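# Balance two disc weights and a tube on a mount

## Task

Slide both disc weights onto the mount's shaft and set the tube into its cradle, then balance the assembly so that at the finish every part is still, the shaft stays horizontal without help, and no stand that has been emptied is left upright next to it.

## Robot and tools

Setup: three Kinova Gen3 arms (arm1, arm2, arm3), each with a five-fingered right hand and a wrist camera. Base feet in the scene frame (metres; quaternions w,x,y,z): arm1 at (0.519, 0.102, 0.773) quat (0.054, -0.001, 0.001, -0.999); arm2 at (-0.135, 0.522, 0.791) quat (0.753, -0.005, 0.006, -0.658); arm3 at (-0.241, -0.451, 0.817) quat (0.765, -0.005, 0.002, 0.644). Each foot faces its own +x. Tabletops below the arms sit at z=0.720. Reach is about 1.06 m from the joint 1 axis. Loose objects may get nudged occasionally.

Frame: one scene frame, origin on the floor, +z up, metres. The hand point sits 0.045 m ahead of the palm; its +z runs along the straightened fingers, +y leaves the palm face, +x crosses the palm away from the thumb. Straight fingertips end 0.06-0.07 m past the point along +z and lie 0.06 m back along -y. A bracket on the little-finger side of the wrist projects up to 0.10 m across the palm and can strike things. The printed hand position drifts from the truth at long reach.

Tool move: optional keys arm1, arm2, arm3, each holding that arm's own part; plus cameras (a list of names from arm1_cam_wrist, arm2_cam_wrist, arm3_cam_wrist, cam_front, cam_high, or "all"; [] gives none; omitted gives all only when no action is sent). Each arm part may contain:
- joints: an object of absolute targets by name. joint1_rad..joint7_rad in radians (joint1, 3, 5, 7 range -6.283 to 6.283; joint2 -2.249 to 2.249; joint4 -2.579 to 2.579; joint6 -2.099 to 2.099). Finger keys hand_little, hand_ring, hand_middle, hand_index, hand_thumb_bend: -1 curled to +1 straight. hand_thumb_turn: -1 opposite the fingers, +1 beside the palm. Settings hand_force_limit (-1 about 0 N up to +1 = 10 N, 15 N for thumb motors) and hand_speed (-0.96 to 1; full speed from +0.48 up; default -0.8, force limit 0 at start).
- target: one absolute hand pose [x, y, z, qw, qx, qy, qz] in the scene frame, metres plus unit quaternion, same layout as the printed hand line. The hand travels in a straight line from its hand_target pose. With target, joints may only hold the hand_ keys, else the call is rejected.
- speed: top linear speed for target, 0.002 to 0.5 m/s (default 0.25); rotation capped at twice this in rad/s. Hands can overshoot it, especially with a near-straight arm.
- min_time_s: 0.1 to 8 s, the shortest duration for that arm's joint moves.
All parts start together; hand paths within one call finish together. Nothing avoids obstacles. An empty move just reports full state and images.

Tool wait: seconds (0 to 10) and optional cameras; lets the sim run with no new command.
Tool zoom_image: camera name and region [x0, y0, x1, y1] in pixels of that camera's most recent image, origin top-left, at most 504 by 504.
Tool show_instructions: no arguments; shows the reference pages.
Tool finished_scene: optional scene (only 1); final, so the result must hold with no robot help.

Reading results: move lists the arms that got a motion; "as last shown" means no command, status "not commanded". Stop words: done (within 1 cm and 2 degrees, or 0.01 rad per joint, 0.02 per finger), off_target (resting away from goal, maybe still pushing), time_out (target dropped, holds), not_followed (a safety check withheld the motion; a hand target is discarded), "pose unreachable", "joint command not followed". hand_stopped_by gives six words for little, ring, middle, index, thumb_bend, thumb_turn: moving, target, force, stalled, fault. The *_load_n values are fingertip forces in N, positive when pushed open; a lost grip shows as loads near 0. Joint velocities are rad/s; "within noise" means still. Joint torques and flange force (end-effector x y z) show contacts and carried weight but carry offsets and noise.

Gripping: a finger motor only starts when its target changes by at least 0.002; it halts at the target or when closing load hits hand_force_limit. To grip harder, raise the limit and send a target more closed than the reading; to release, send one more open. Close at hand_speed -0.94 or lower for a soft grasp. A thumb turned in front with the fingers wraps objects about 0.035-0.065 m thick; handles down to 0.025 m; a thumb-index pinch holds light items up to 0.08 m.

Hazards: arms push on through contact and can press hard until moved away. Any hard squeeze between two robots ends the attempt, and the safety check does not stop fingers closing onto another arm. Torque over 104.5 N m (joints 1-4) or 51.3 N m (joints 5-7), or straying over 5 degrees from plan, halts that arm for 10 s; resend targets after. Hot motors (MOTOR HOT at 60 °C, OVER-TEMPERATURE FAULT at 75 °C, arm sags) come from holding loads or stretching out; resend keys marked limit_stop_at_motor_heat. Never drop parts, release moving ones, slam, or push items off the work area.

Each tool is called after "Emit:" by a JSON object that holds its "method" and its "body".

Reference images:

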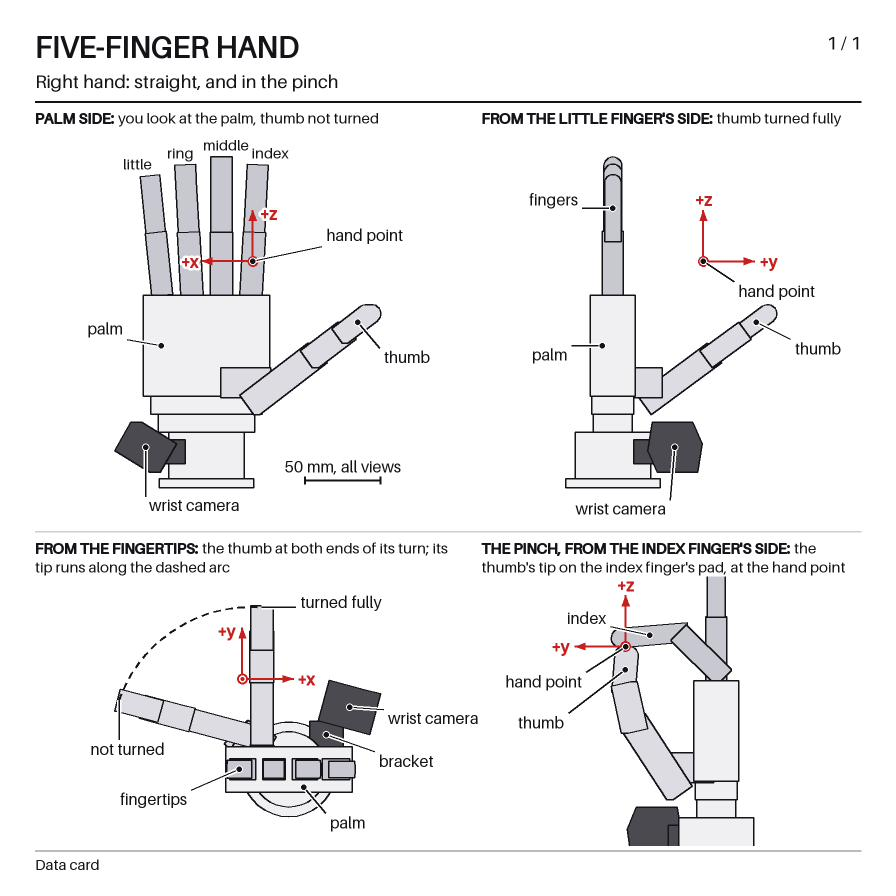

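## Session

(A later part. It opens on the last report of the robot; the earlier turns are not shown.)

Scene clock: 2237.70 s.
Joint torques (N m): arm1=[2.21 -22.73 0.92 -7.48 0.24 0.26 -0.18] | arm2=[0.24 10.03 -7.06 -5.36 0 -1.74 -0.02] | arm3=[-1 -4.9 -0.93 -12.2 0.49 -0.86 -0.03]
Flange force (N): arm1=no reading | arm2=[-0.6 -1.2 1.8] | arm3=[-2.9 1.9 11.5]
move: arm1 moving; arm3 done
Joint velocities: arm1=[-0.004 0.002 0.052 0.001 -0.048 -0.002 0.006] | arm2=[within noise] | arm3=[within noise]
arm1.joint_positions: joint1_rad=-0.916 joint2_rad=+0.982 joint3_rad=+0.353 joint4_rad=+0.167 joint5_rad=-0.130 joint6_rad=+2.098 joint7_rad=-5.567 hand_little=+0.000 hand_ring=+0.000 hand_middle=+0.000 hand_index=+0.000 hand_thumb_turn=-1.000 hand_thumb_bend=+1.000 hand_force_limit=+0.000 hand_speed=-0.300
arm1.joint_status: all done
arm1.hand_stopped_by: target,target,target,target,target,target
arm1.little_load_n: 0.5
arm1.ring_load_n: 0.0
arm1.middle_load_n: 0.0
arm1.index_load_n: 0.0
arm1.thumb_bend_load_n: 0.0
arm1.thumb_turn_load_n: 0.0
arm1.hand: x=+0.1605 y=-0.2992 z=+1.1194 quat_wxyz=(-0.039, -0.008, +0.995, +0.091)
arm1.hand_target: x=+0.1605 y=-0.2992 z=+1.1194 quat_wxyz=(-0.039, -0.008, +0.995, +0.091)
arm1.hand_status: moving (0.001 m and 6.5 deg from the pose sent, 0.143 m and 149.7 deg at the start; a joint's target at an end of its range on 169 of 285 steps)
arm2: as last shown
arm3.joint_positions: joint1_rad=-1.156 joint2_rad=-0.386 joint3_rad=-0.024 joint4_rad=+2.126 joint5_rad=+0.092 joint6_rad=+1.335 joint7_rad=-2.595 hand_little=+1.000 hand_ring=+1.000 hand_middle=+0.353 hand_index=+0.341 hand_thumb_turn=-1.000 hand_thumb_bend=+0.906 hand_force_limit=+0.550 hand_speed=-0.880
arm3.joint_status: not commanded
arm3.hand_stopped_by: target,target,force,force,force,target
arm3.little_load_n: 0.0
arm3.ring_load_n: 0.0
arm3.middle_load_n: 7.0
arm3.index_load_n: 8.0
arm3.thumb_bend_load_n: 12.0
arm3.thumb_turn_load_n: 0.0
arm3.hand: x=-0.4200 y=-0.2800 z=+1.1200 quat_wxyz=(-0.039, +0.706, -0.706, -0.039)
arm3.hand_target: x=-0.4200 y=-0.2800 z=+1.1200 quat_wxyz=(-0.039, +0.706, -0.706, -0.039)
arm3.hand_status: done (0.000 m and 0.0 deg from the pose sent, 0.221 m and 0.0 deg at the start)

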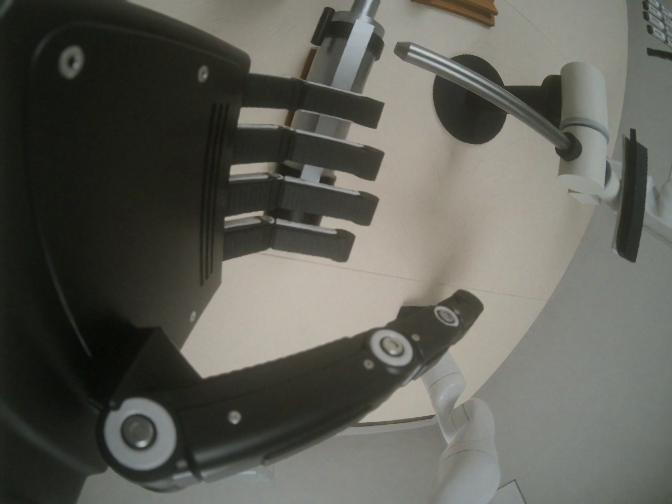

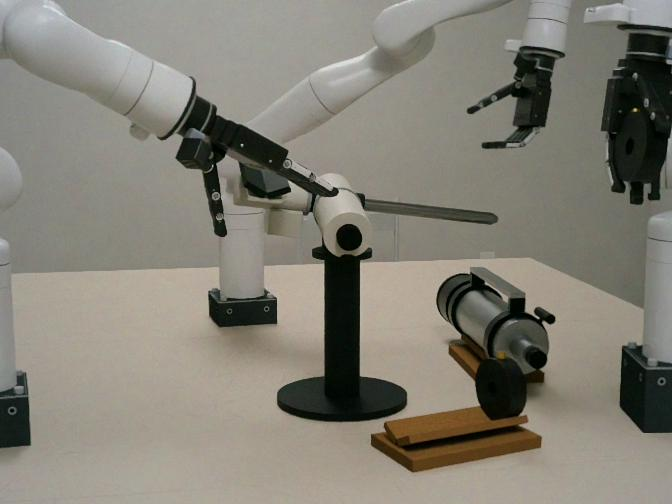

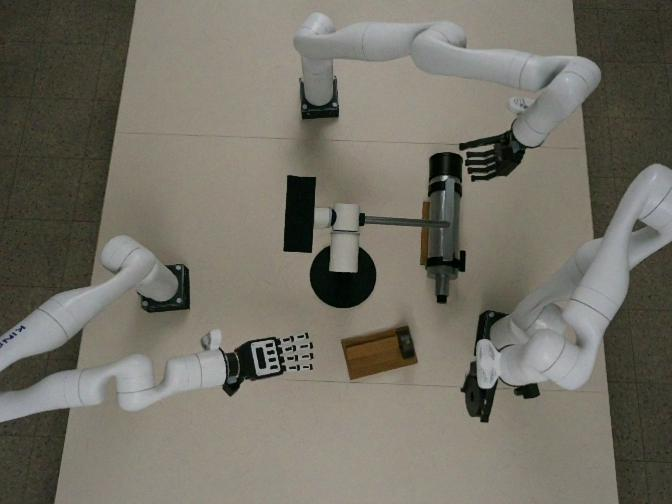

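Emit:
{"method": "move", "body": {"cameras": ["all"]}}

Scene clock: 2312.63 s.
Joint torques (N m): arm1=[2.1 -22.91 0.98 -7.46 0.39 0.25 -0.19] | arm2=[0.18 10.07 -7.1 -5.35 -0.05 -1.7 -0.03] | arm3=[-0.91 -4.86 -0.9 -12.25 0.47 -0.9 -0.03]
Flange force (N): arm1=no reading | arm2=[-0.6 -1.0 1.9] | arm3=[-2.7 1.8 11.5]
Joint velocities: within noise
arm1.joint_positions: joint1_rad=-0.917 joint2_rad=+0.982 joint3_rad=+0.356 joint4_rad=+0.167 joint5_rad=-0.132 joint6_rad=+2.098 joint7_rad=-5.567 hand_little=+0.000 hand_ring=+0.000 hand_middle=+0.000 hand_index=+0.000 hand_thumb_turn=-1.000 hand_thumb_bend=+1.000 hand_force_limit=+0.000 hand_speed=-0.300
arm1.joint_status: all done
arm1.hand_stopped_by: target,target,target,target,target,target
arm1.little_load_n: 0.0
arm1.ring_load_n: 0.0
arm1.middle_load_n: 0.0
arm1.index_load_n: 0.0
arm1.thumb_bend_load_n: 0.0
arm1.thumb_turn_load_n: 0.0
arm1.hand: x=+0.1605 y=-0.2992 z=+1.1194 quat_wxyz=(-0.039, -0.008, +0.995, +0.091) (m; scene frame)
arm1.hand_target: x=+0.1605 y=-0.2992 z=+1.1194 quat_wxyz=(-0.039, -0.008, +0.995, +0.091) (m; scene frame)
arm1.hand_status: off_target (0.001 m and 6.5 deg from the pose sent, 0.143 m and 149.7 deg at the start; a joint's target at an end of its range on 169 of 285 steps)
arm2.joint_positions: joint1_rad=-0.888 joint2_rad=-1.122 joint3_rad=+1.217 joint4_rad=+2.179 joint5_rad=+0.744 joint6_rad=+0.511 joint7_rad=+0.282 hand_little=+1.000 hand_ring=+1.000 hand_middle=+1.000 hand_index=+1.000 hand_thumb_turn=-1.000 hand_thumb_bend=+1.000 hand_force_limit=+0.300 hand_speed=-0.300
arm2.joint_status: not commanded
arm2.hand_stopped_by: target,target,target,target,target,target
arm2.little_load_n: 0.0
arm2.ring_load_n: 0.0
arm2.middle_load_n: 0.0
arm2.index_load_n: 0.0
arm2.thumb_bend_load_n: 0.0
arm2.thumb_turn_load_n: 0.0
arm2.hand: x=-0.3200 y=+0.1600 z=+1.0500 quat_wxyz=(-0.072, +0.119, -0.849, +0.510) (m; scene frame)
arm2.hand_target: x=-0.3200 y=+0.1600 z=+1.0500 quat_wxyz=(-0.072, +0.119, -0.849, +0.510) (m; scene frame)
arm2.hand_status: not commanded
arm3.joint_positions: joint1_rad=-1.156 joint2_rad=-0.386 joint3_rad=-0.024 joint4_rad=+2.126 joint5_rad=+0.092 joint6_rad=+1.335 joint7_rad=-2.595 hand_little=+1.000 hand_ring=+1.000 hand_middle=+0.353 hand_index=+0.341 hand_thumb_turn=-1.000 hand_thumb_bend=+0.906 hand_force_limit=+0.550 hand_speed=-0.880
arm3.joint_status: not commanded
arm3.hand_stopped_by: target,target,force,force,force,target
arm3.little_load_n: 0.0
arm3.ring_load_n: 0.0
arm3.middle_load_n: 7.0
arm3.index_load_n: 8.0
arm3.thumb_bend_load_n: 12.0
arm3.thumb_turn_load_n: 0.0
arm3.hand: x=-0.4200 y=-0.2800 z=+1.1200 quat_wxyz=(-0.039, +0.706, -0.706, -0.039) (m; scene frame)
arm3.hand_target: x=-0.4200 y=-0.2800 z=+1.1200 quat_wxyz=(-0.039, +0.706, -0.706, -0.039) (m; scene frame)
arm3.hand_status: done (0.000 m and 0.0 deg from the pose sent, 0.221 m and 0.0 deg at the start)
pictures: arm1_cam_wrist, arm2_cam_wrist, arm3_cam_wrist, cam_front, cam_high

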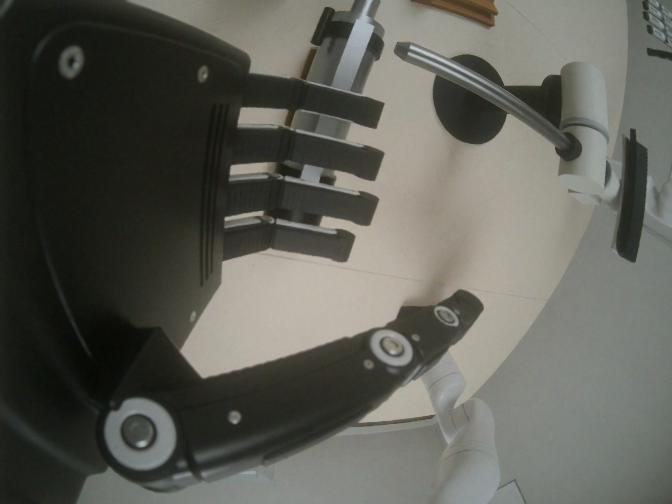

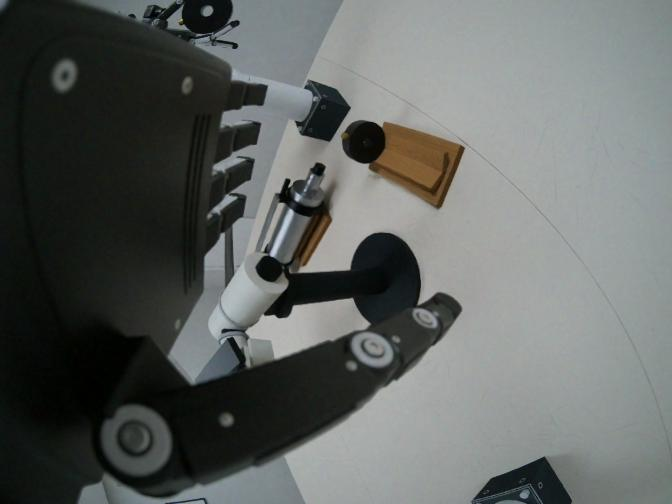

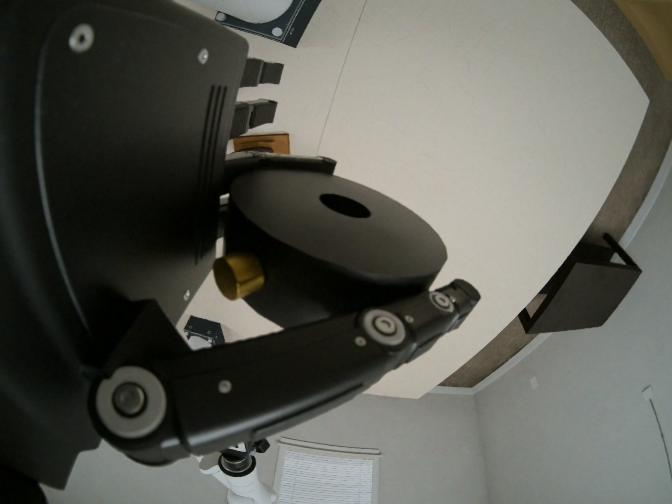

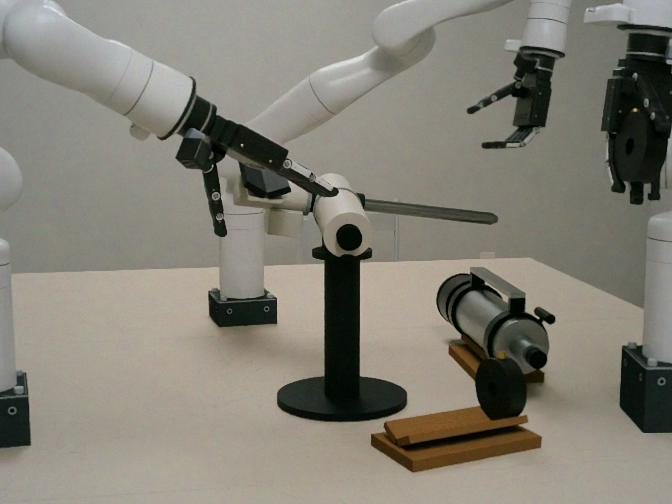

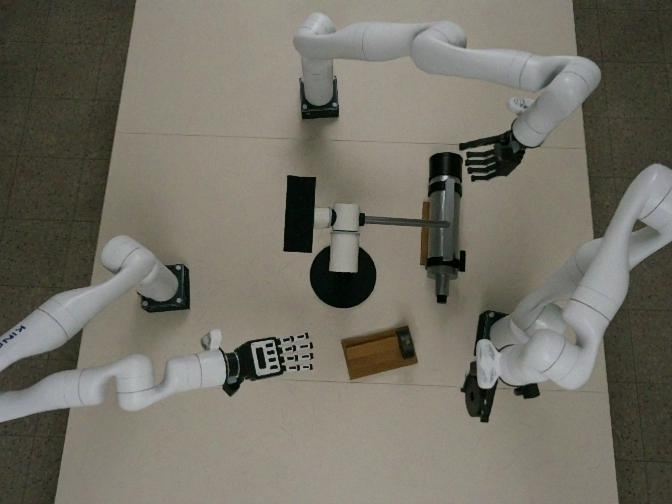

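Emit:
{"method": "move", "body": {"arm1": {"joints": {"joint1_rad": -0.9, "joint2_rad": 0.5, "joint3_rad": 0, "joint4_rad": 1.2, "joint5_rad": 0, "joint6_rad": 1.44, "joint7_rad": -5.72}, "min_time_s": 4}, "cameras": ["arm1_cam_wrist", "cam_high"]}}

Scene clock: 2333.47 s.
Joint torques (N m): arm1=[2.03 -17.39 0.15 -8.66 0 0.02 -0.21] | arm2=[0.18 9.98 -7.14 -5.27 -0.02 -1.73 -0.01] | arm3=[-1 -4.78 -0.86 -12.29 0.42 -0.89 0.04]
Flange force (N): arm1=[-3.7 -0.2 2.0] | arm2=[-0.5 -1.2 2.0] | arm3=[-2.3 1.8 11.6]
move: arm1 done
Joint velocities: within noise
arm1.joint_positions: joint1_rad=-0.900 joint2_rad=+0.500 joint3_rad=+0.000 joint4_rad=+1.200 joint5_rad=+0.000 joint6_rad=+1.440 joint7_rad=-5.720 hand_little=+0.000 hand_ring=+0.000 hand_middle=+0.000 hand_index=+0.000 hand_thumb_turn=-1.000 hand_thumb_bend=+1.000 hand_force_limit=+0.000 hand_speed=-0.300
arm1.joint_status: all done
arm1.hand_stopped_by: target,target,target,target,target,target
arm1.little_load_n: 0.0
arm1.ring_load_n: 0.0
arm1.middle_load_n: 0.0
arm1.index_load_n: 0.0
arm1.thumb_bend_load_n: 0.0
arm1.thumb_turn_load_n: 0.0
arm1.hand: x=+0.2551 y=-0.2595 z=+1.0643 quat_wxyz=(-0.002, +0.000, +1.000, +0.000)
arm1.hand_target: x=+0.2551 y=-0.2595 z=+1.0643 quat_wxyz=(-0.002, +0.000, +1.000, +0.000)
arm1.hand_status: not commanded
arm2, arm3: as last shown
arm2.thumb_bend_load_n: 0.5

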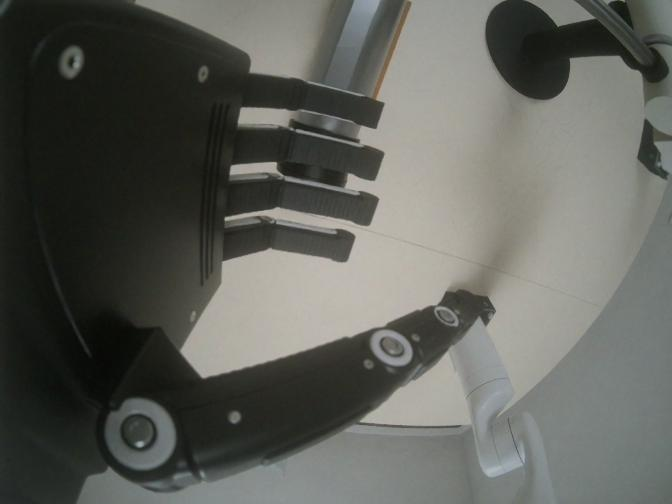

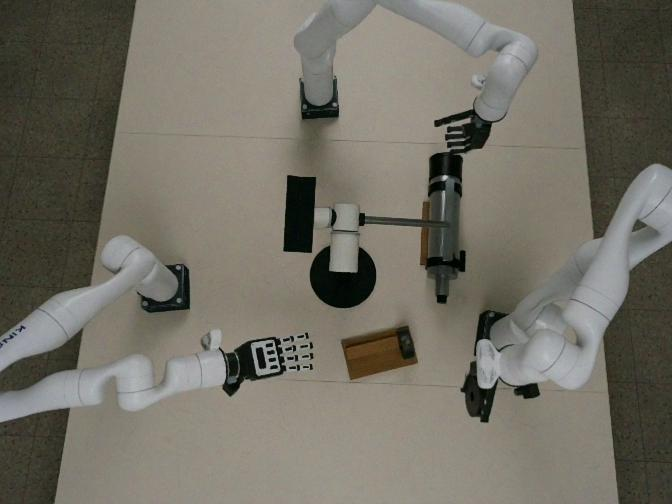

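Emit:
{"method": "move", "body": {"arm1": {"target": [0.20, -0.38, 1.05, 0, 0, 0.9914, 0.1306], "speed": 0.2}}}

Emit:
{"method": "move", "body": {"arm1": {"target": [0.1055, -0.36, 1.0, 0, 0, 0.9914, 0.1306], "speed": 0.15}, "cameras": ["arm1_cam_wrist", "cam_high", "cam_front"]}}

Scene clock: 2348.47 s.
Joint torques (N m): arm1=[2.09 -24.47 0.83 -7.89 0.29 0.23 -0.18] | arm2=[0.2 10 -7.09 -5.35 0 -1.74 -0.04] | arm3=[-0.97 -4.79 -0.88 -12.28 0.46 -0.83 0.01]
Flange force (N): arm1=no reading | arm2=[-0.6 -1.2 1.8] | arm3=[-2.5 1.8 11.8]
move: arm1 off_target
Joint velocities: arm1=[0 0 0.007 0 -0.01 -0.001 0] | arm2=[within noise] | arm3=[within noise]
arm1.joint_positions: joint1_rad=-0.997 joint2_rad=+1.132 joint3_rad=+0.073 joint4_rad=+0.035 joint5_rad=+0.081 joint6_rad=+2.062 joint7_rad=-5.733 hand_little=+0.000 hand_ring=+0.000 hand_middle=+0.000 hand_index=+0.000 hand_thumb_turn=-1.000 hand_thumb_bend=+1.000 hand_force_limit=+0.000 hand_speed=-0.300
arm1.joint_status: not commanded
arm1.hand_stopped_by: target,target,target,target,target,target
arm1.little_load_n: 0.0
arm1.ring_load_n: 0.0
arm1.middle_load_n: 0.0
arm1.index_load_n: 0.0
arm1.thumb_bend_load_n: 0.0
arm1.thumb_turn_load_n: 0.0
arm1.hand: x=+0.2005 y=-0.3790 z=+1.0495 quat_wxyz=(-0.040, -0.007, +0.997, +0.072)
arm1.hand_target: x=+0.2005 y=-0.3790 z=+1.0495 quat_wxyz=(-0.040, -0.007, +0.997, +0.072)
arm1.hand_status: off_target (0.001 m and 8.2 deg from the pose sent, 0.133 m and 15.0 deg at the start; a joint's target at an end of its range on 18 of 48 steps)
arm2, arm3: as last shown
arm2.index_load_n: 0.5
arm2.thumb_bend_load_n: 0.0
pictures: none

Scene clock: 2349.73 s.
Joint torques (N m): arm1=[2.1 -25.3 1 -8.22 0.37 0.06 -0.21] | arm2=[0.22 10.06 -7.03 -5.33 0 -1.71 -0.01] | arm3=[-0.96 -4.8 -0.83 -12.25 0.46 -0.88 -0.01]
Flange force (N): arm1=no reading | arm2=[-0.6 -1.3 1.8] | arm3=[-2.4 1.8 11.5]
move: arm1 off_target
Joint velocities: arm1=[0 0 0.007 -0.001 -0.009 0.002 0] | arm2=[within noise] | arm3=[within noise]
arm1.joint_positions: joint1_rad=-0.876 joint2_rad=+1.203 joint3_rad=+0.093 joint4_rad=+0.035 joint5_rad=+0.089 joint6_rad=+1.928 joint7_rad=-5.605 hand_little=+0.000 hand_ring=+0.000 hand_middle=+0.000 hand_index=+0.000 hand_thumb_turn=-1.000 hand_thumb_bend=+1.000 hand_force_limit=+0.000 hand_speed=-0.300
arm1.joint_status: not commanded
arm1.hand_stopped_by: target,target,target,target,target,target
arm1.little_load_n: 0.0
arm1.ring_load_n: 0.5
arm1.middle_load_n: 0.0
arm1.index_load_n: 0.0
arm1.thumb_bend_load_n: -0.5
arm1.thumb_turn_load_n: 0.0
arm1.hand: x=+0.1061 y=-0.3591 z=+0.9996 quat_wxyz=(-0.062, -0.013, +0.996, +0.061)
arm1.hand_target: x=+0.1061 y=-0.3592 z=+0.9996 quat_wxyz=(-0.062, -0.013, +0.996, +0.061)
arm1.hand_status: off_target (0.001 m and 10.9 deg from the pose sent, 0.109 m and 8.2 deg at the start; a joint's target at an end of its range on 38 of 38 steps)
arm2, arm3: as last shown
arm2.index_load_n: 0.0
pictures: arm1_cam_wrist, cam_front, cam_high

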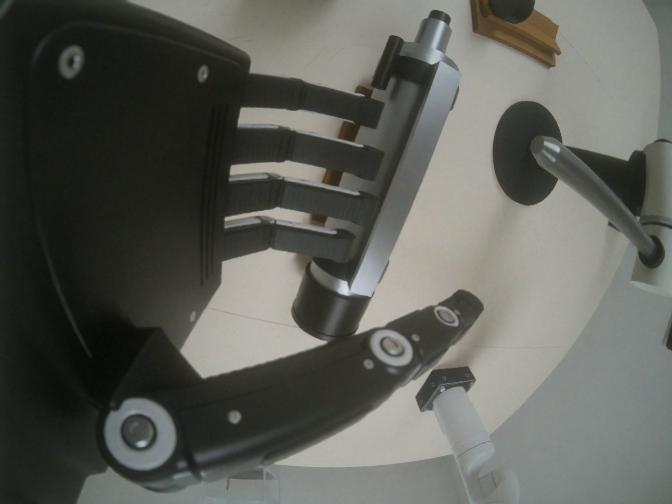

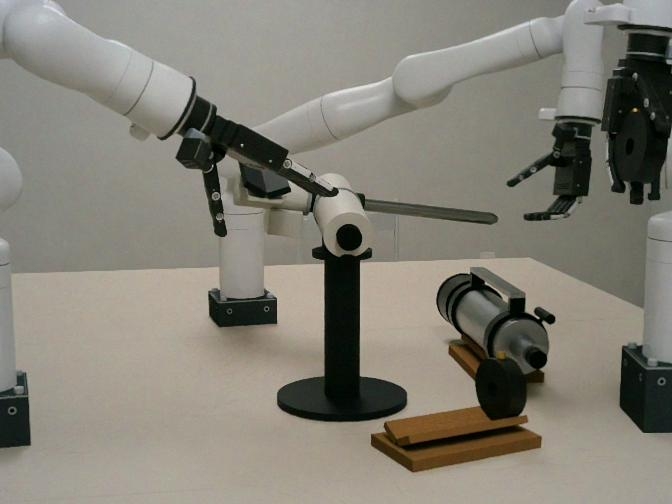

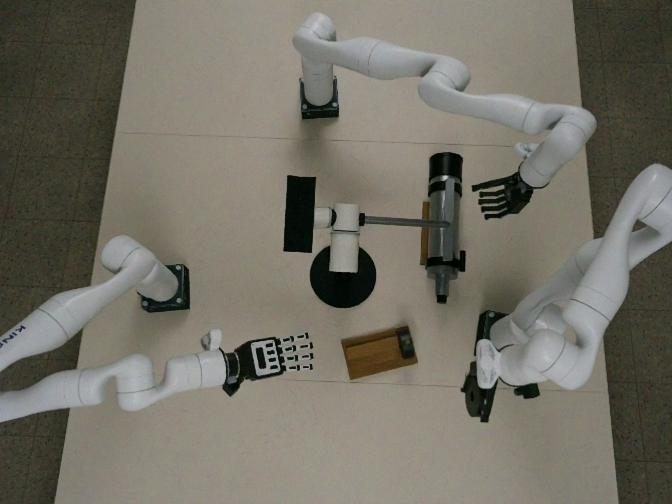

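Emit:
{"method": "move", "body": {"arm1": {"joints": {"joint1_rad": -0.9, "joint2_rad": 0.5, "joint3_rad": 0, "joint4_rad": 1.2, "joint5_rad": 0, "joint6_rad": 1.44, "joint7_rad": -5.72}, "min_time_s": 3}}}

Emit:
{"method": "move", "body": {"arm1": {"target": [0.17, -0.335, 0.95, 0, 0, 0.9914, 0.1306], "speed": 0.15}, "cameras": ["arm1_cam_wrist", "cam_high", "cam_front"]}}

Scene clock: 2397.40 s.
Joint torques (N m): arm1=[2.07 -17.37 0.1 -8.65 0.02 -0.01 -0.22] | arm2=[0.28 10.02 -7.08 -5.36 -0.05 -1.66 -0.02] | arm3=[-0.98 -4.86 -0.87 -12.33 0.48 -0.82 -0.01]
Flange force (N): arm1=[-3.7 -0.3 1.9] | arm2=[-0.7 -1.1 2.3] | arm3=[-2.5 1.9 11.9]
move: arm1 done
Joint velocities: within noise
arm1.joint_positions: joint1_rad=-0.900 joint2_rad=+0.500 joint3_rad=+0.000 joint4_rad=+1.200 joint5_rad=+0.000 joint6_rad=+1.440 joint7_rad=-5.720 hand_little=+0.000 hand_ring=+0.000 hand_middle=+0.000 hand_index=+0.000 hand_thumb_turn=-1.000 hand_thumb_bend=+1.000 hand_force_limit=+0.000 hand_speed=-0.300
arm1.joint_status: all done
arm1.hand_stopped_by: target,target,target,target,target,target
arm1.little_load_n: 0.0
arm1.ring_load_n: 0.0
arm1.middle_load_n: 0.5
arm1.index_load_n: 0.0
arm1.thumb_bend_load_n: 0.0
arm1.thumb_turn_load_n: 0.0
arm1.hand: x=+0.2551 y=-0.2595 z=+1.0643 quat_wxyz=(-0.002, +0.000, +1.000, +0.000)
arm1.hand_target: x=+0.2551 y=-0.2595 z=+1.0643 quat_wxyz=(-0.002, +0.000, +1.000, +0.000)
arm1.hand_status: not commanded
arm2, arm3: as last shown
arm3.index_load_n: 7.5
pictures: none

Scene clock: 2399.30 s.
Joint torques (N m): arm1=[2.08 -24.64 0.79 -8.13 0.34 0.58 -0.19] | arm2=[0.16 10.01 -7.08 -5.4 -0.03 -1.72 -0.01] | arm3=[-0.99 -4.94 -0.9 -12.23 0.52 -0.89 -0.02]
Flange force (N): arm1=no reading | arm2=[-0.8 -1.1 1.8] | arm3=[-2.8 2.0 11.5]
move: arm1 done
Joint velocities: within noise
arm1.joint_positions: joint1_rad=-0.929 joint2_rad=+1.114 joint3_rad=+0.062 joint4_rad=+0.454 joint5_rad=+0.083 joint6_rad=+1.796 joint7_rad=-5.705 hand_little=+0.000 hand_ring=+0.000 hand_middle=+0.000 hand_index=+0.000 hand_thumb_turn=-1.000 hand_thumb_bend=+1.000 hand_force_limit=+0.000 hand_speed=-0.300
arm1.joint_status: not commanded
arm1.hand_stopped_by: target,target,target,target,target,target
arm1.little_load_n: 0.0
arm1.ring_load_n: 0.5
arm1.middle_load_n: 0.0
arm1.index_load_n: 0.0
arm1.thumb_bend_load_n: 0.0
arm1.thumb_turn_load_n: 0.0
arm1.hand: x=+0.1700 y=-0.3350 z=+0.9500 quat_wxyz=(+0.000, +0.000, +0.991, +0.131)
arm1.hand_target: x=+0.1700 y=-0.3350 z=+0.9500 quat_wxyz=(+0.000, +0.000, +0.991, +0.131)
arm1.hand_status: done (0.000 m and 0.0 deg from the pose sent, 0.161 m and 15.0 deg at the start)
arm2, arm3: as last shown
arm3.index_load_n: 8.0
pictures: arm1_cam_wrist, cam_front, cam_high

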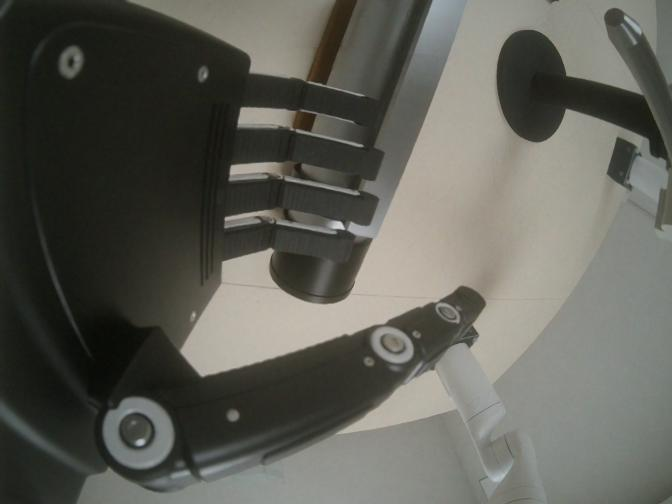

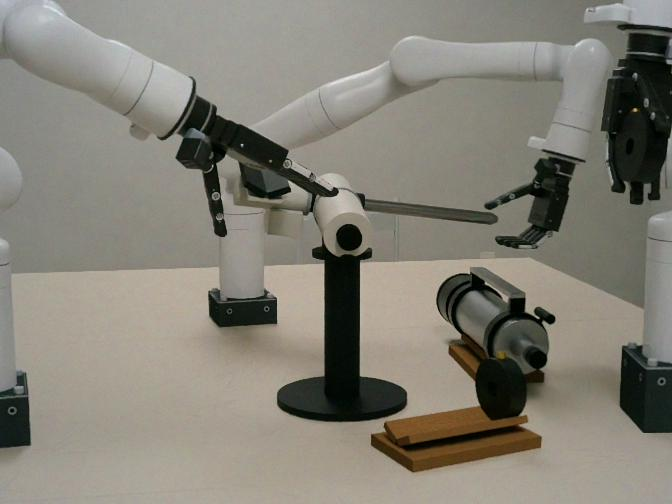

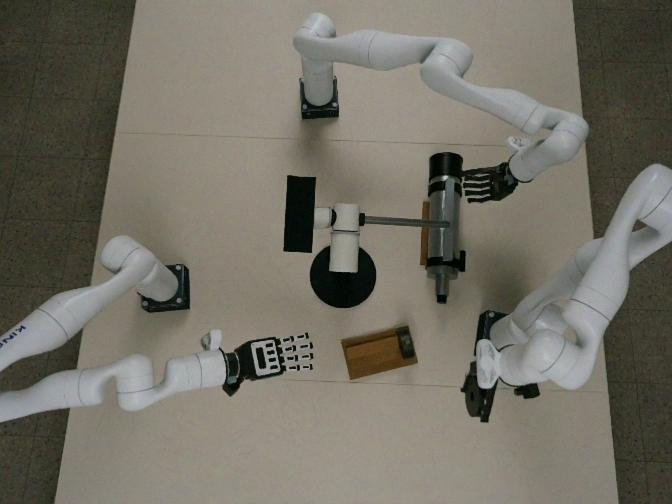

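Emit:
{"method": "move", "body": {"arm1": {"target": [0.1055, -0.335, 0.92, 0, 0, 0.9914, 0.1306], "speed": 0.12}}}

Emit:
{"method": "move", "body": {"arm1": {"target": [0.1055, -0.335, 0.8765, 0, 0, 0.9914, 0.1306], "speed": 0.06}, "cameras": ["arm1_cam_wrist", "cam_high", "cam_front"]}}

Emit:
{"method": "zoom_image", "body": {"camera": "cam_front", "region": [430, 200, 610, 390]}}

Emit:
{"method": "zoom_image", "body": {"camera": "cam_high", "region": [400, 140, 540, 320]}}

Scene clock: 2418.00 s.
Joint torques (N m): arm1=[2.09 -25.94 0.75 -8.15 0.34 0.44 -0.19] | arm2=[0.23 10.07 -7.17 -5.37 -0.02 -1.68 -0.04] | arm3=[-0.93 -4.8 -0.82 -12.16 0.47 -0.9 -0.03]
Flange force (N): arm1=no reading | arm2=[-0.6 -0.9 2.3] | arm3=[-2.5 1.9 11.1]
move: arm1 off_target
Joint velocities: arm1=[0 0 0.006 0 -0.007 -0.001 0.001] | arm2=[within noise] | arm3=[within noise]
arm1.joint_positions: joint1_rad=-0.845 joint2_rad=+1.335 joint3_rad=+0.080 joint4_rad=+0.035 joint5_rad=+0.085 joint6_rad=+1.944 joint7_rad=-5.609 hand_little=+0.000 hand_ring=+0.000 hand_middle=+0.000 hand_index=+0.000 hand_thumb_turn=-1.000 hand_thumb_bend=+1.000 hand_force_limit=+0.000 hand_speed=-0.300
arm1.joint_status: not commanded
arm1.hand_stopped_by: target,target,target,target,target,target
arm1.little_load_n: 0.0
arm1.ring_load_n: 0.0
arm1.middle_load_n: 0.0
arm1.index_load_n: 0.0
arm1.thumb_bend_load_n: 0.0
arm1.thumb_turn_load_n: -0.5
arm1.hand: x=+0.1061 y=-0.3343 z=+0.9198 quat_wxyz=(-0.012, -0.003, +0.993, +0.117)
arm1.hand_target: x=+0.1060 y=-0.3343 z=+0.9198 quat_wxyz=(-0.012, -0.003, +0.993, +0.117)
arm1.hand_status: off_target (0.001 m and 2.1 deg from the pose sent, 0.071 m and 0.0 deg at the start; a joint's target at an end of its range on 16 of 36 steps)
arm2, arm3: as last shown
arm2.ring_load_n: 0.5
arm3.middle_load_n: 7.5
pictures: none

Scene clock: 2419.23 s.
Joint torques (N m): arm1=[2.06 -26.25 0.61 -8.17 0.45 0.51 -0.2] | arm2=[0.15 9.95 -7.11 -5.37 -0.02 -1.77 -0.02] | arm3=[-0.86 -4.72 -0.86 -12.3 0.43 -0.79 -0.06]
Flange force (N): arm1=no reading | arm2=[-0.7 -1.2 1.8] | arm3=[-2.5 1.6 11.9]
move: arm1 done
Joint velocities: arm1=[0 0 0.003 0.001 -0.008 -0.001 0] | arm2=[within noise] | arm3=[within noise]
arm1.joint_positions: joint1_rad=-0.843 joint2_rad=+1.400 joint3_rad=+0.080 joint4_rad=+0.035 joint5_rad=+0.079 joint6_rad=+1.908 joint7_rad=-5.621 hand_little=+0.000 hand_ring=+0.000 hand_middle=+0.000 hand_index=+0.000 hand_thumb_turn=-1.000 hand_thumb_bend=+1.000 hand_force_limit=+0.000 hand_speed=-0.300
arm1.joint_status: not commanded
arm1.hand_stopped_by: target,target,target,target,target,target
arm1.little_load_n: 0.0
arm1.ring_load_n: 0.0
arm1.middle_load_n: 0.0
arm1.index_load_n: 0.0
arm1.thumb_bend_load_n: 0.0
arm1.thumb_turn_load_n: 0.0
arm1.hand: x=+0.1058 y=-0.3345 z=+0.8764 quat_wxyz=(-0.003, -0.001, +0.992, +0.127)
arm1.hand_target: x=+0.1059 y=-0.3345 z=+0.8764 quat_wxyz=(-0.003, -0.001, +0.992, +0.127)
arm1.hand_status: done (0.001 m and 0.5 deg from the pose sent, 0.043 m and 2.1 deg at the start; a joint's target at an end of its range on 37 of 37 steps)
arm2, arm3: as last shown
arm2.little_load_n: 0.5
arm2.ring_load_n: 0.0
pictures: arm1_cam_wrist, cam_front, cam_high

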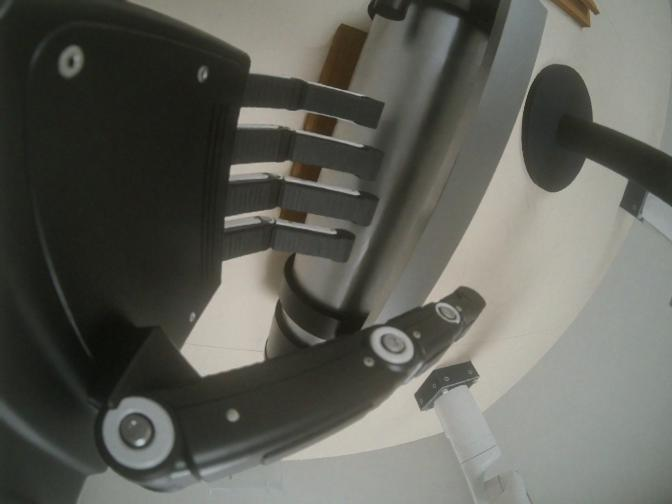

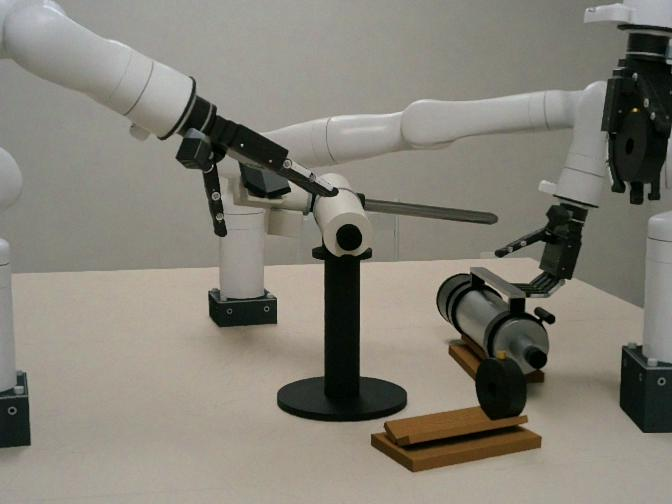

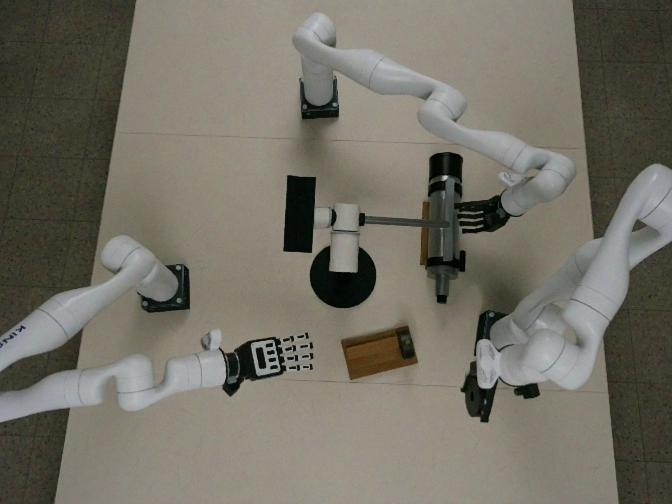

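Scaled by 2.653 from the camera's image (finer frame: 960x720).

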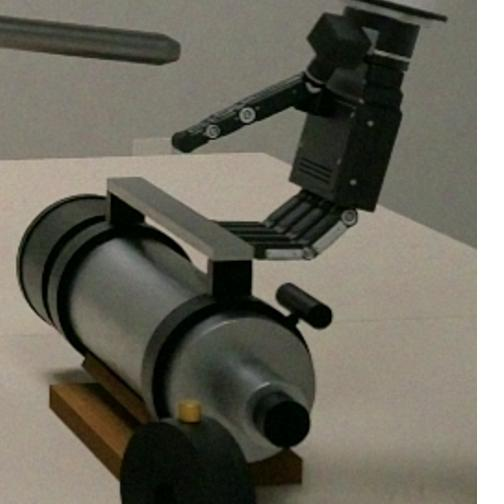

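Scaled by 2.800 from the camera's image (finer frame: 960x720).

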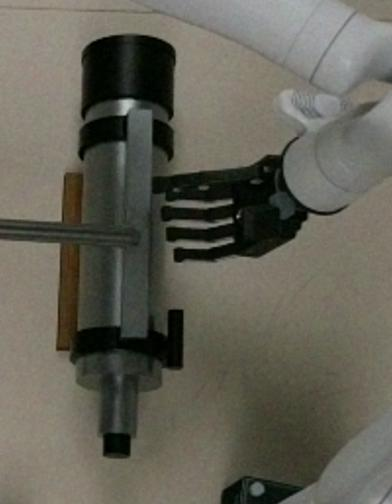

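Emit:
{"method": "move", "body": {"arm1": {"target": [0.1055, -0.312, 0.8755, 0, 0, 0.9914, 0.1306], "speed": 0.04}, "cameras": ["arm1_cam_wrist", "cam_high", "cam_front"]}}

Emit:
{"method": "zoom_image", "body": {"camera": "cam_front", "region": [460, 250, 560, 320]}}

Emit:
{"method": "zoom_image", "body": {"camera": "cam_high", "region": [420, 170, 520, 270]}}

Scene clock: 2440.30 s.
Joint torques (N m): arm1=[2.06 -25.51 0.91 -8.24 0.39 0.52 -0.21] | arm2=[0.2 10.05 -7.01 -5.36 0 -1.75 -0.02] | arm3=[-0.91 -4.81 -0.82 -12.3 0.43 -0.88 -0.03]
Flange force (N): arm1=no reading | arm2=[-0.6 -1.3 1.5] | arm3=[-2.4 1.8 11.6]
move: arm1 done
Joint velocities: within noise
arm1.joint_positions: joint1_rad=-0.835 joint2_rad=+1.239 joint3_rad=+0.073 joint4_rad=+0.411 joint5_rad=+0.088 joint6_rad=+1.700 joint7_rad=-5.621 hand_little=+0.000 hand_ring=+0.000 hand_middle=+0.000 hand_index=+0.000 hand_thumb_turn=-1.000 hand_thumb_bend=+1.000 hand_force_limit=+0.000 hand_speed=-0.300
arm1.joint_status: not commanded
arm1.hand_stopped_by: target,target,target,target,target,target
arm1.little_load_n: 0.0
arm1.ring_load_n: 0.0
arm1.middle_load_n: 0.0
arm1.index_load_n: 0.0
arm1.thumb_bend_load_n: -0.5
arm1.thumb_turn_load_n: 0.0
arm1.hand: x=+0.1055 y=-0.3120 z=+0.8755 quat_wxyz=(+0.000, +0.000, +0.991, +0.131)
arm1.hand_target: x=+0.1055 y=-0.3120 z=+0.8755 quat_wxyz=(+0.000, +0.000, +0.991, +0.131)
arm1.hand_status: done (0.000 m and 0.0 deg from the pose sent, 0.023 m and 0.5 deg at the start)
arm2.joint_positions: joint1_rad=-0.888 joint2_rad=-1.122 joint3_rad=+1.217 joint4_rad=+2.179 joint5_rad=+0.744 joint6_rad=+0.511 joint7_rad=+0.282 hand_little=+1.000 hand_ring=+1.000 hand_middle=+1.000 hand_index=+1.000 hand_thumb_turn=-1.000 hand_thumb_bend=+1.000 hand_force_limit=+0.300 hand_speed=-0.300
arm2.joint_status: not commanded
arm2.hand_stopped_by: target,target,target,target,target,target
arm2.little_load_n: 0.0
arm2.ring_load_n: 0.0
arm2.middle_load_n: 0.0
arm2.index_load_n: 0.0
arm2.thumb_bend_load_n: 0.0
arm2.thumb_turn_load_n: 0.0
arm2.hand: x=-0.3200 y=+0.1600 z=+1.0500 quat_wxyz=(-0.072, +0.119, -0.849, +0.510)
arm2.hand_target: x=-0.3200 y=+0.1600 z=+1.0500 quat_wxyz=(-0.072, +0.119, -0.849, +0.510)
arm2.hand_status: not commanded
arm3.joint_positions: joint1_rad=-1.156 joint2_rad=-0.386 joint3_rad=-0.024 joint4_rad=+2.126 joint5_rad=+0.092 joint6_rad=+1.335 joint7_rad=-2.595 hand_little=+1.000 hand_ring=+1.000 hand_middle=+0.353 hand_index=+0.341 hand_thumb_turn=-1.000 hand_thumb_bend=+0.906 hand_force_limit=+0.550 hand_speed=-0.880
arm3.joint_status: not commanded
arm3.hand_stopped_by: target,target,force,force,force,target
arm3.little_load_n: 0.0
arm3.ring_load_n: 0.0
arm3.middle_load_n: 7.0
arm3.index_load_n: 8.0
arm3.thumb_bend_load_n: 12.5
arm3.thumb_turn_load_n: 0.0
arm3.hand: x=-0.4200 y=-0.2800 z=+1.1200 quat_wxyz=(-0.039, +0.706, -0.706, -0.039)
arm3.hand_target: x=-0.4200 y=-0.2800 z=+1.1200 quat_wxyz=(-0.039, +0.706, -0.706, -0.039)
arm3.hand_status: not commanded
pictures: arm1_cam_wrist, cam_front, cam_high

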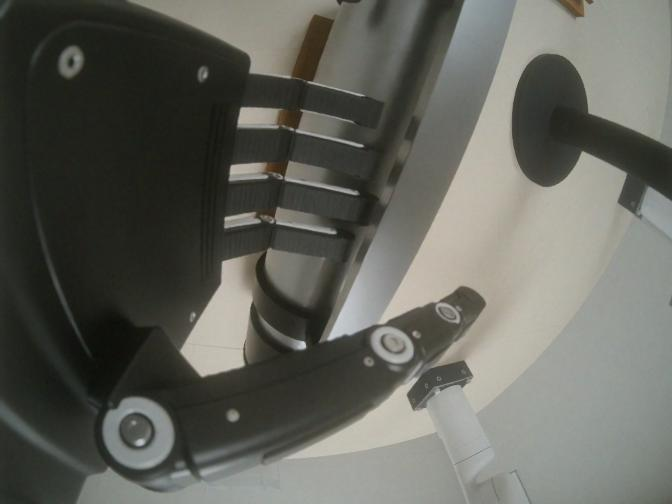

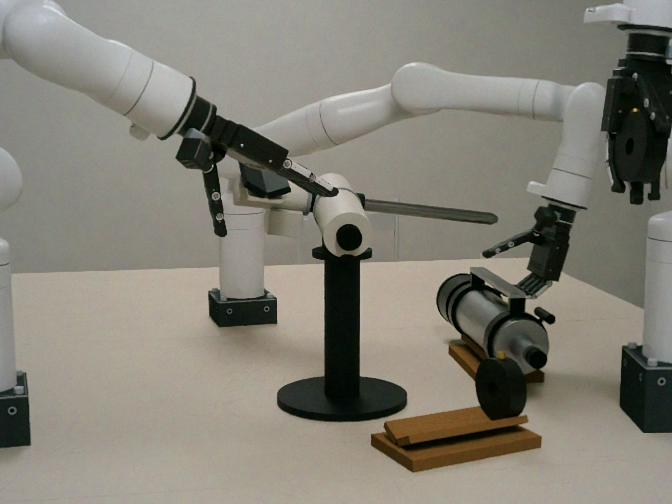

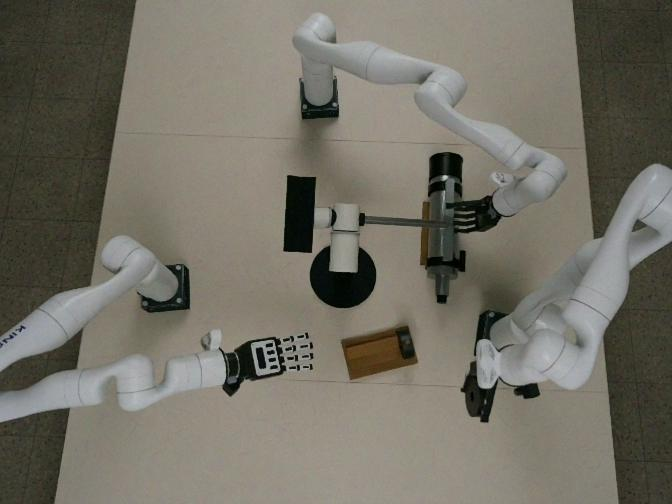

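Scaled by 5.040 from the camera's image (finer frame: 960x720).

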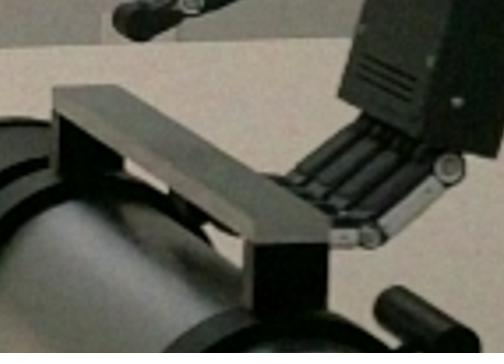

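Scaled by 5.040 from the camera's image (finer frame: 960x720).

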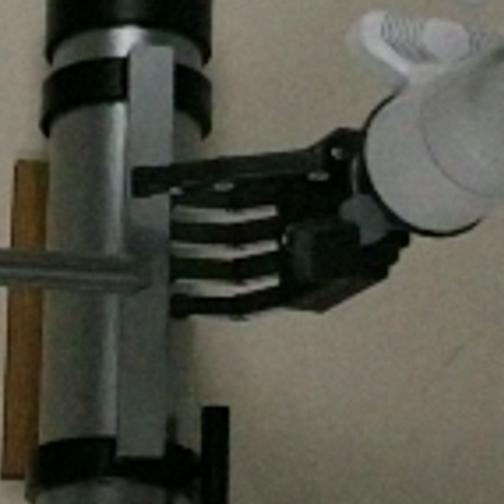

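Emit:
{"method": "zoom_image", "body": {"camera": "cam_front", "region": [500, 270, 550, 305]}}

Emit:
{"method": "zoom_image", "body": {"camera": "arm1_cam_wrist", "region": [220, 40, 480, 300]}}

Scaled by 10.080 from the camera's image (finer frame: 960x720).

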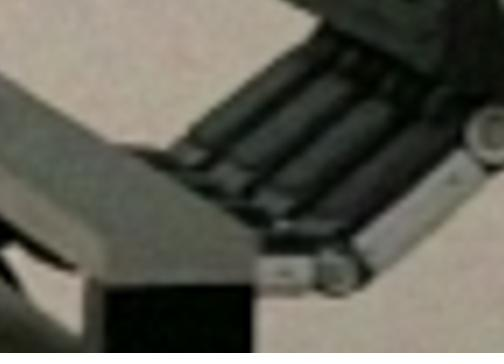

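Scaled by 1.938 from the camera's image (finer frame: 960x720).

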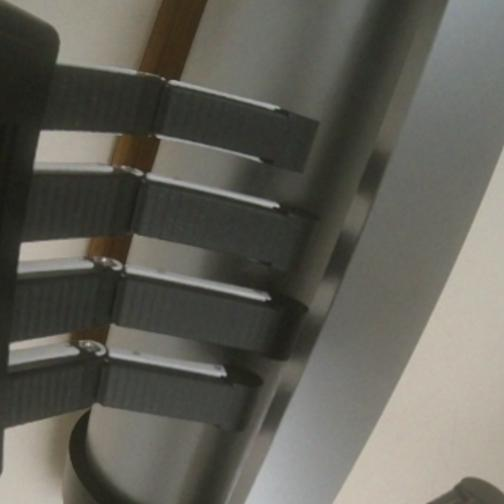

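Emit:
{"method": "move", "body": {"arm1": {"target": [0.1055, -0.314, 0.883, 0, 0, 0.9914, 0.1306], "speed": 0.04}}}

Emit:
{"method": "move", "body": {"arm1": {"target": [0.1055, -0.295, 0.883, 0, 0, 0.9914, 0.1306], "speed": 0.03}, "cameras": ["arm1_cam_wrist", "cam_high", "cam_front"]}}

Emit:
{"method": "zoom_image", "body": {"camera": "cam_front", "region": [490, 260, 550, 305]}}

Emit:
{"method": "zoom_image", "body": {"camera": "arm1_cam_wrist", "region": [220, 40, 480, 300]}}

Scene clock: 2504.37 s.
Joint torques (N m): arm1=[2.07 -25.58 0.88 -8.23 0.38 0.54 -0.21] | arm2=[0.2 10.01 -7.03 -5.31 -0.01 -1.7 -0.02] | arm3=[-0.97 -4.82 -0.88 -12.3 0.51 -0.85 -0.07]
Flange force (N): arm1=no reading | arm2=[-0.7 -1.3 1.8] | arm3=[-2.7 1.7 11.8]
move: arm1 done
Joint velocities: within noise
arm1.joint_positions: joint1_rad=-0.835 joint2_rad=+1.246 joint3_rad=+0.074 joint4_rad=+0.372 joint5_rad=+0.087 joint6_rad=+1.733 joint7_rad=-5.619 hand_little=+0.000 hand_ring=+0.000 hand_middle=+0.000 hand_index=+0.000 hand_thumb_turn=-1.000 hand_thumb_bend=+1.000 hand_force_limit=+0.000 hand_speed=-0.300
arm1.joint_status: not commanded
arm1.hand_stopped_by: target,target,target,target,target,target
arm1.little_load_n: 0.0
arm1.ring_load_n: 0.0
arm1.middle_load_n: 0.0
arm1.index_load_n: 0.0
arm1.thumb_bend_load_n: 0.0
arm1.thumb_turn_load_n: 0.0
arm1.hand: x=+0.1055 y=-0.3140 z=+0.8830 quat_wxyz=(+0.000, +0.000, +0.991, +0.131)
arm1.hand_target: x=+0.1055 y=-0.3140 z=+0.8830 quat_wxyz=(+0.000, +0.000, +0.991, +0.131)
arm1.hand_status: done (0.000 m and 0.0 deg from the pose sent, 0.008 m and 0.0 deg at the start)
arm2, arm3: as last shown
arm3.thumb_bend_load_n: 12.0
pictures: none

Scene clock: 2505.50 s.
Joint torques (N m): arm1=[2.07 -25.03 0.96 -8.11 0.39 0.55 -0.21] | arm2=[0.27 10.02 -7.12 -5.34 0 -1.7 -0.04] | arm3=[-0.99 -4.81 -0.92 -12.16 0.46 -0.84 -0.05]
Flange force (N): arm1=[-6.0 2.8 2.4] | arm2=[-0.5 -1.2 2.2] | arm3=[-2.9 1.8 11.4]
move: arm1 done
Joint velocities: within noise
arm1.joint_positions: joint1_rad=-0.824 joint2_rad=+1.168 joint3_rad=+0.072 joint4_rad=+0.550 joint5_rad=+0.093 joint6_rad=+1.632 joint7_rad=-5.613 hand_little=+0.000 hand_ring=+0.000 hand_middle=+0.000 hand_index=+0.000 hand_thumb_turn=-1.000 hand_thumb_bend=+1.000 hand_force_limit=+0.000 hand_speed=-0.300
arm1.joint_status: not commanded
arm1.hand_stopped_by: target,target,target,target,target,target
arm1.little_load_n: 0.0
arm1.ring_load_n: 0.0
arm1.middle_load_n: 0.0
arm1.index_load_n: 0.5
arm1.thumb_bend_load_n: 0.0
arm1.thumb_turn_load_n: 0.0
arm1.hand: x=+0.1055 y=-0.2950 z=+0.8830 quat_wxyz=(+0.000, +0.000, +0.991, +0.131)
arm1.hand_target: x=+0.1055 y=-0.2950 z=+0.8830 quat_wxyz=(+0.000, +0.000, +0.991, +0.131)
arm1.hand_status: done (0.000 m and 0.0 deg from the pose sent, 0.019 m and 0.0 deg at the start)
arm2, arm3: as last shown
arm2.little_load_n: -0.5
arm2.thumb_turn_load_n: 0.5
arm3.ring_load_n: 0.5
arm3.middle_load_n: 7.5
pictures: arm1_cam_wrist, cam_front, cam_high

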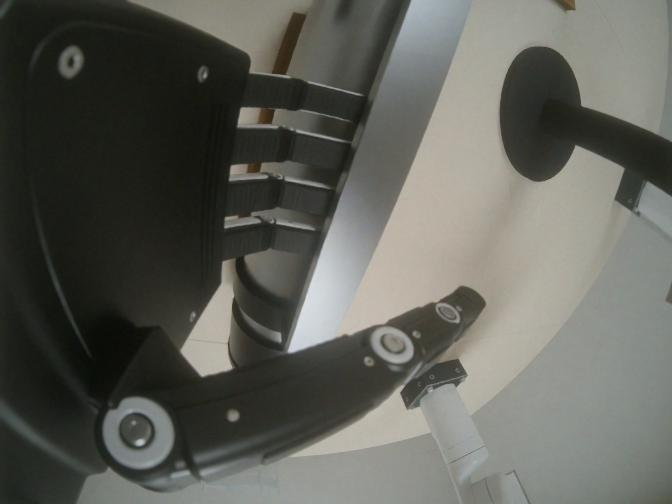

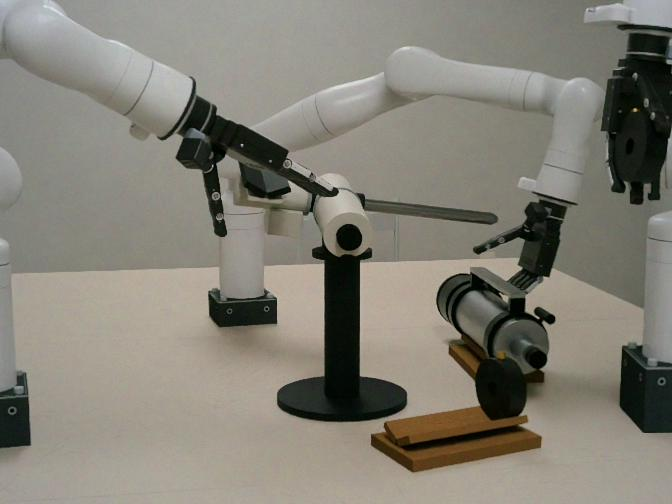

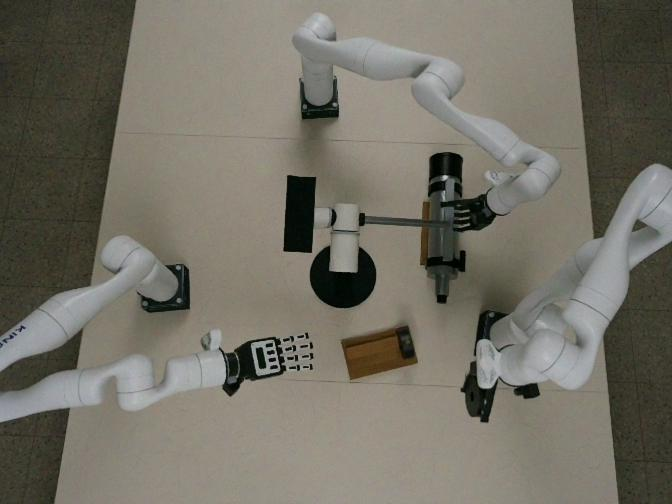

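Scaled by 8.400 from the camera's image (finer frame: 960x720).

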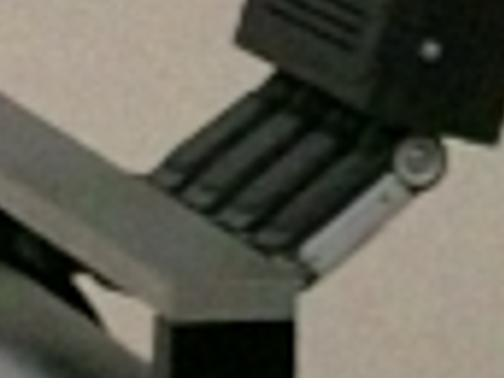

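Scaled by 1.938 from the camera's image (finer frame: 960x720).

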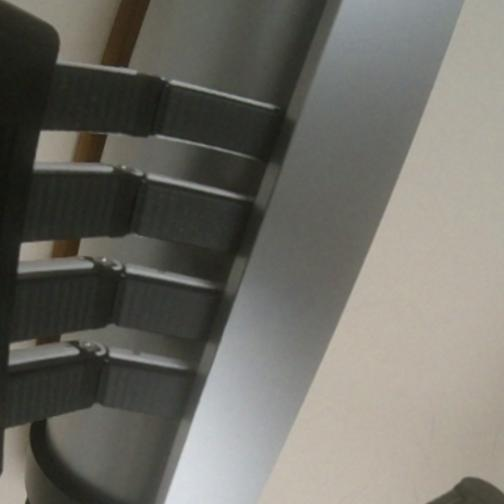

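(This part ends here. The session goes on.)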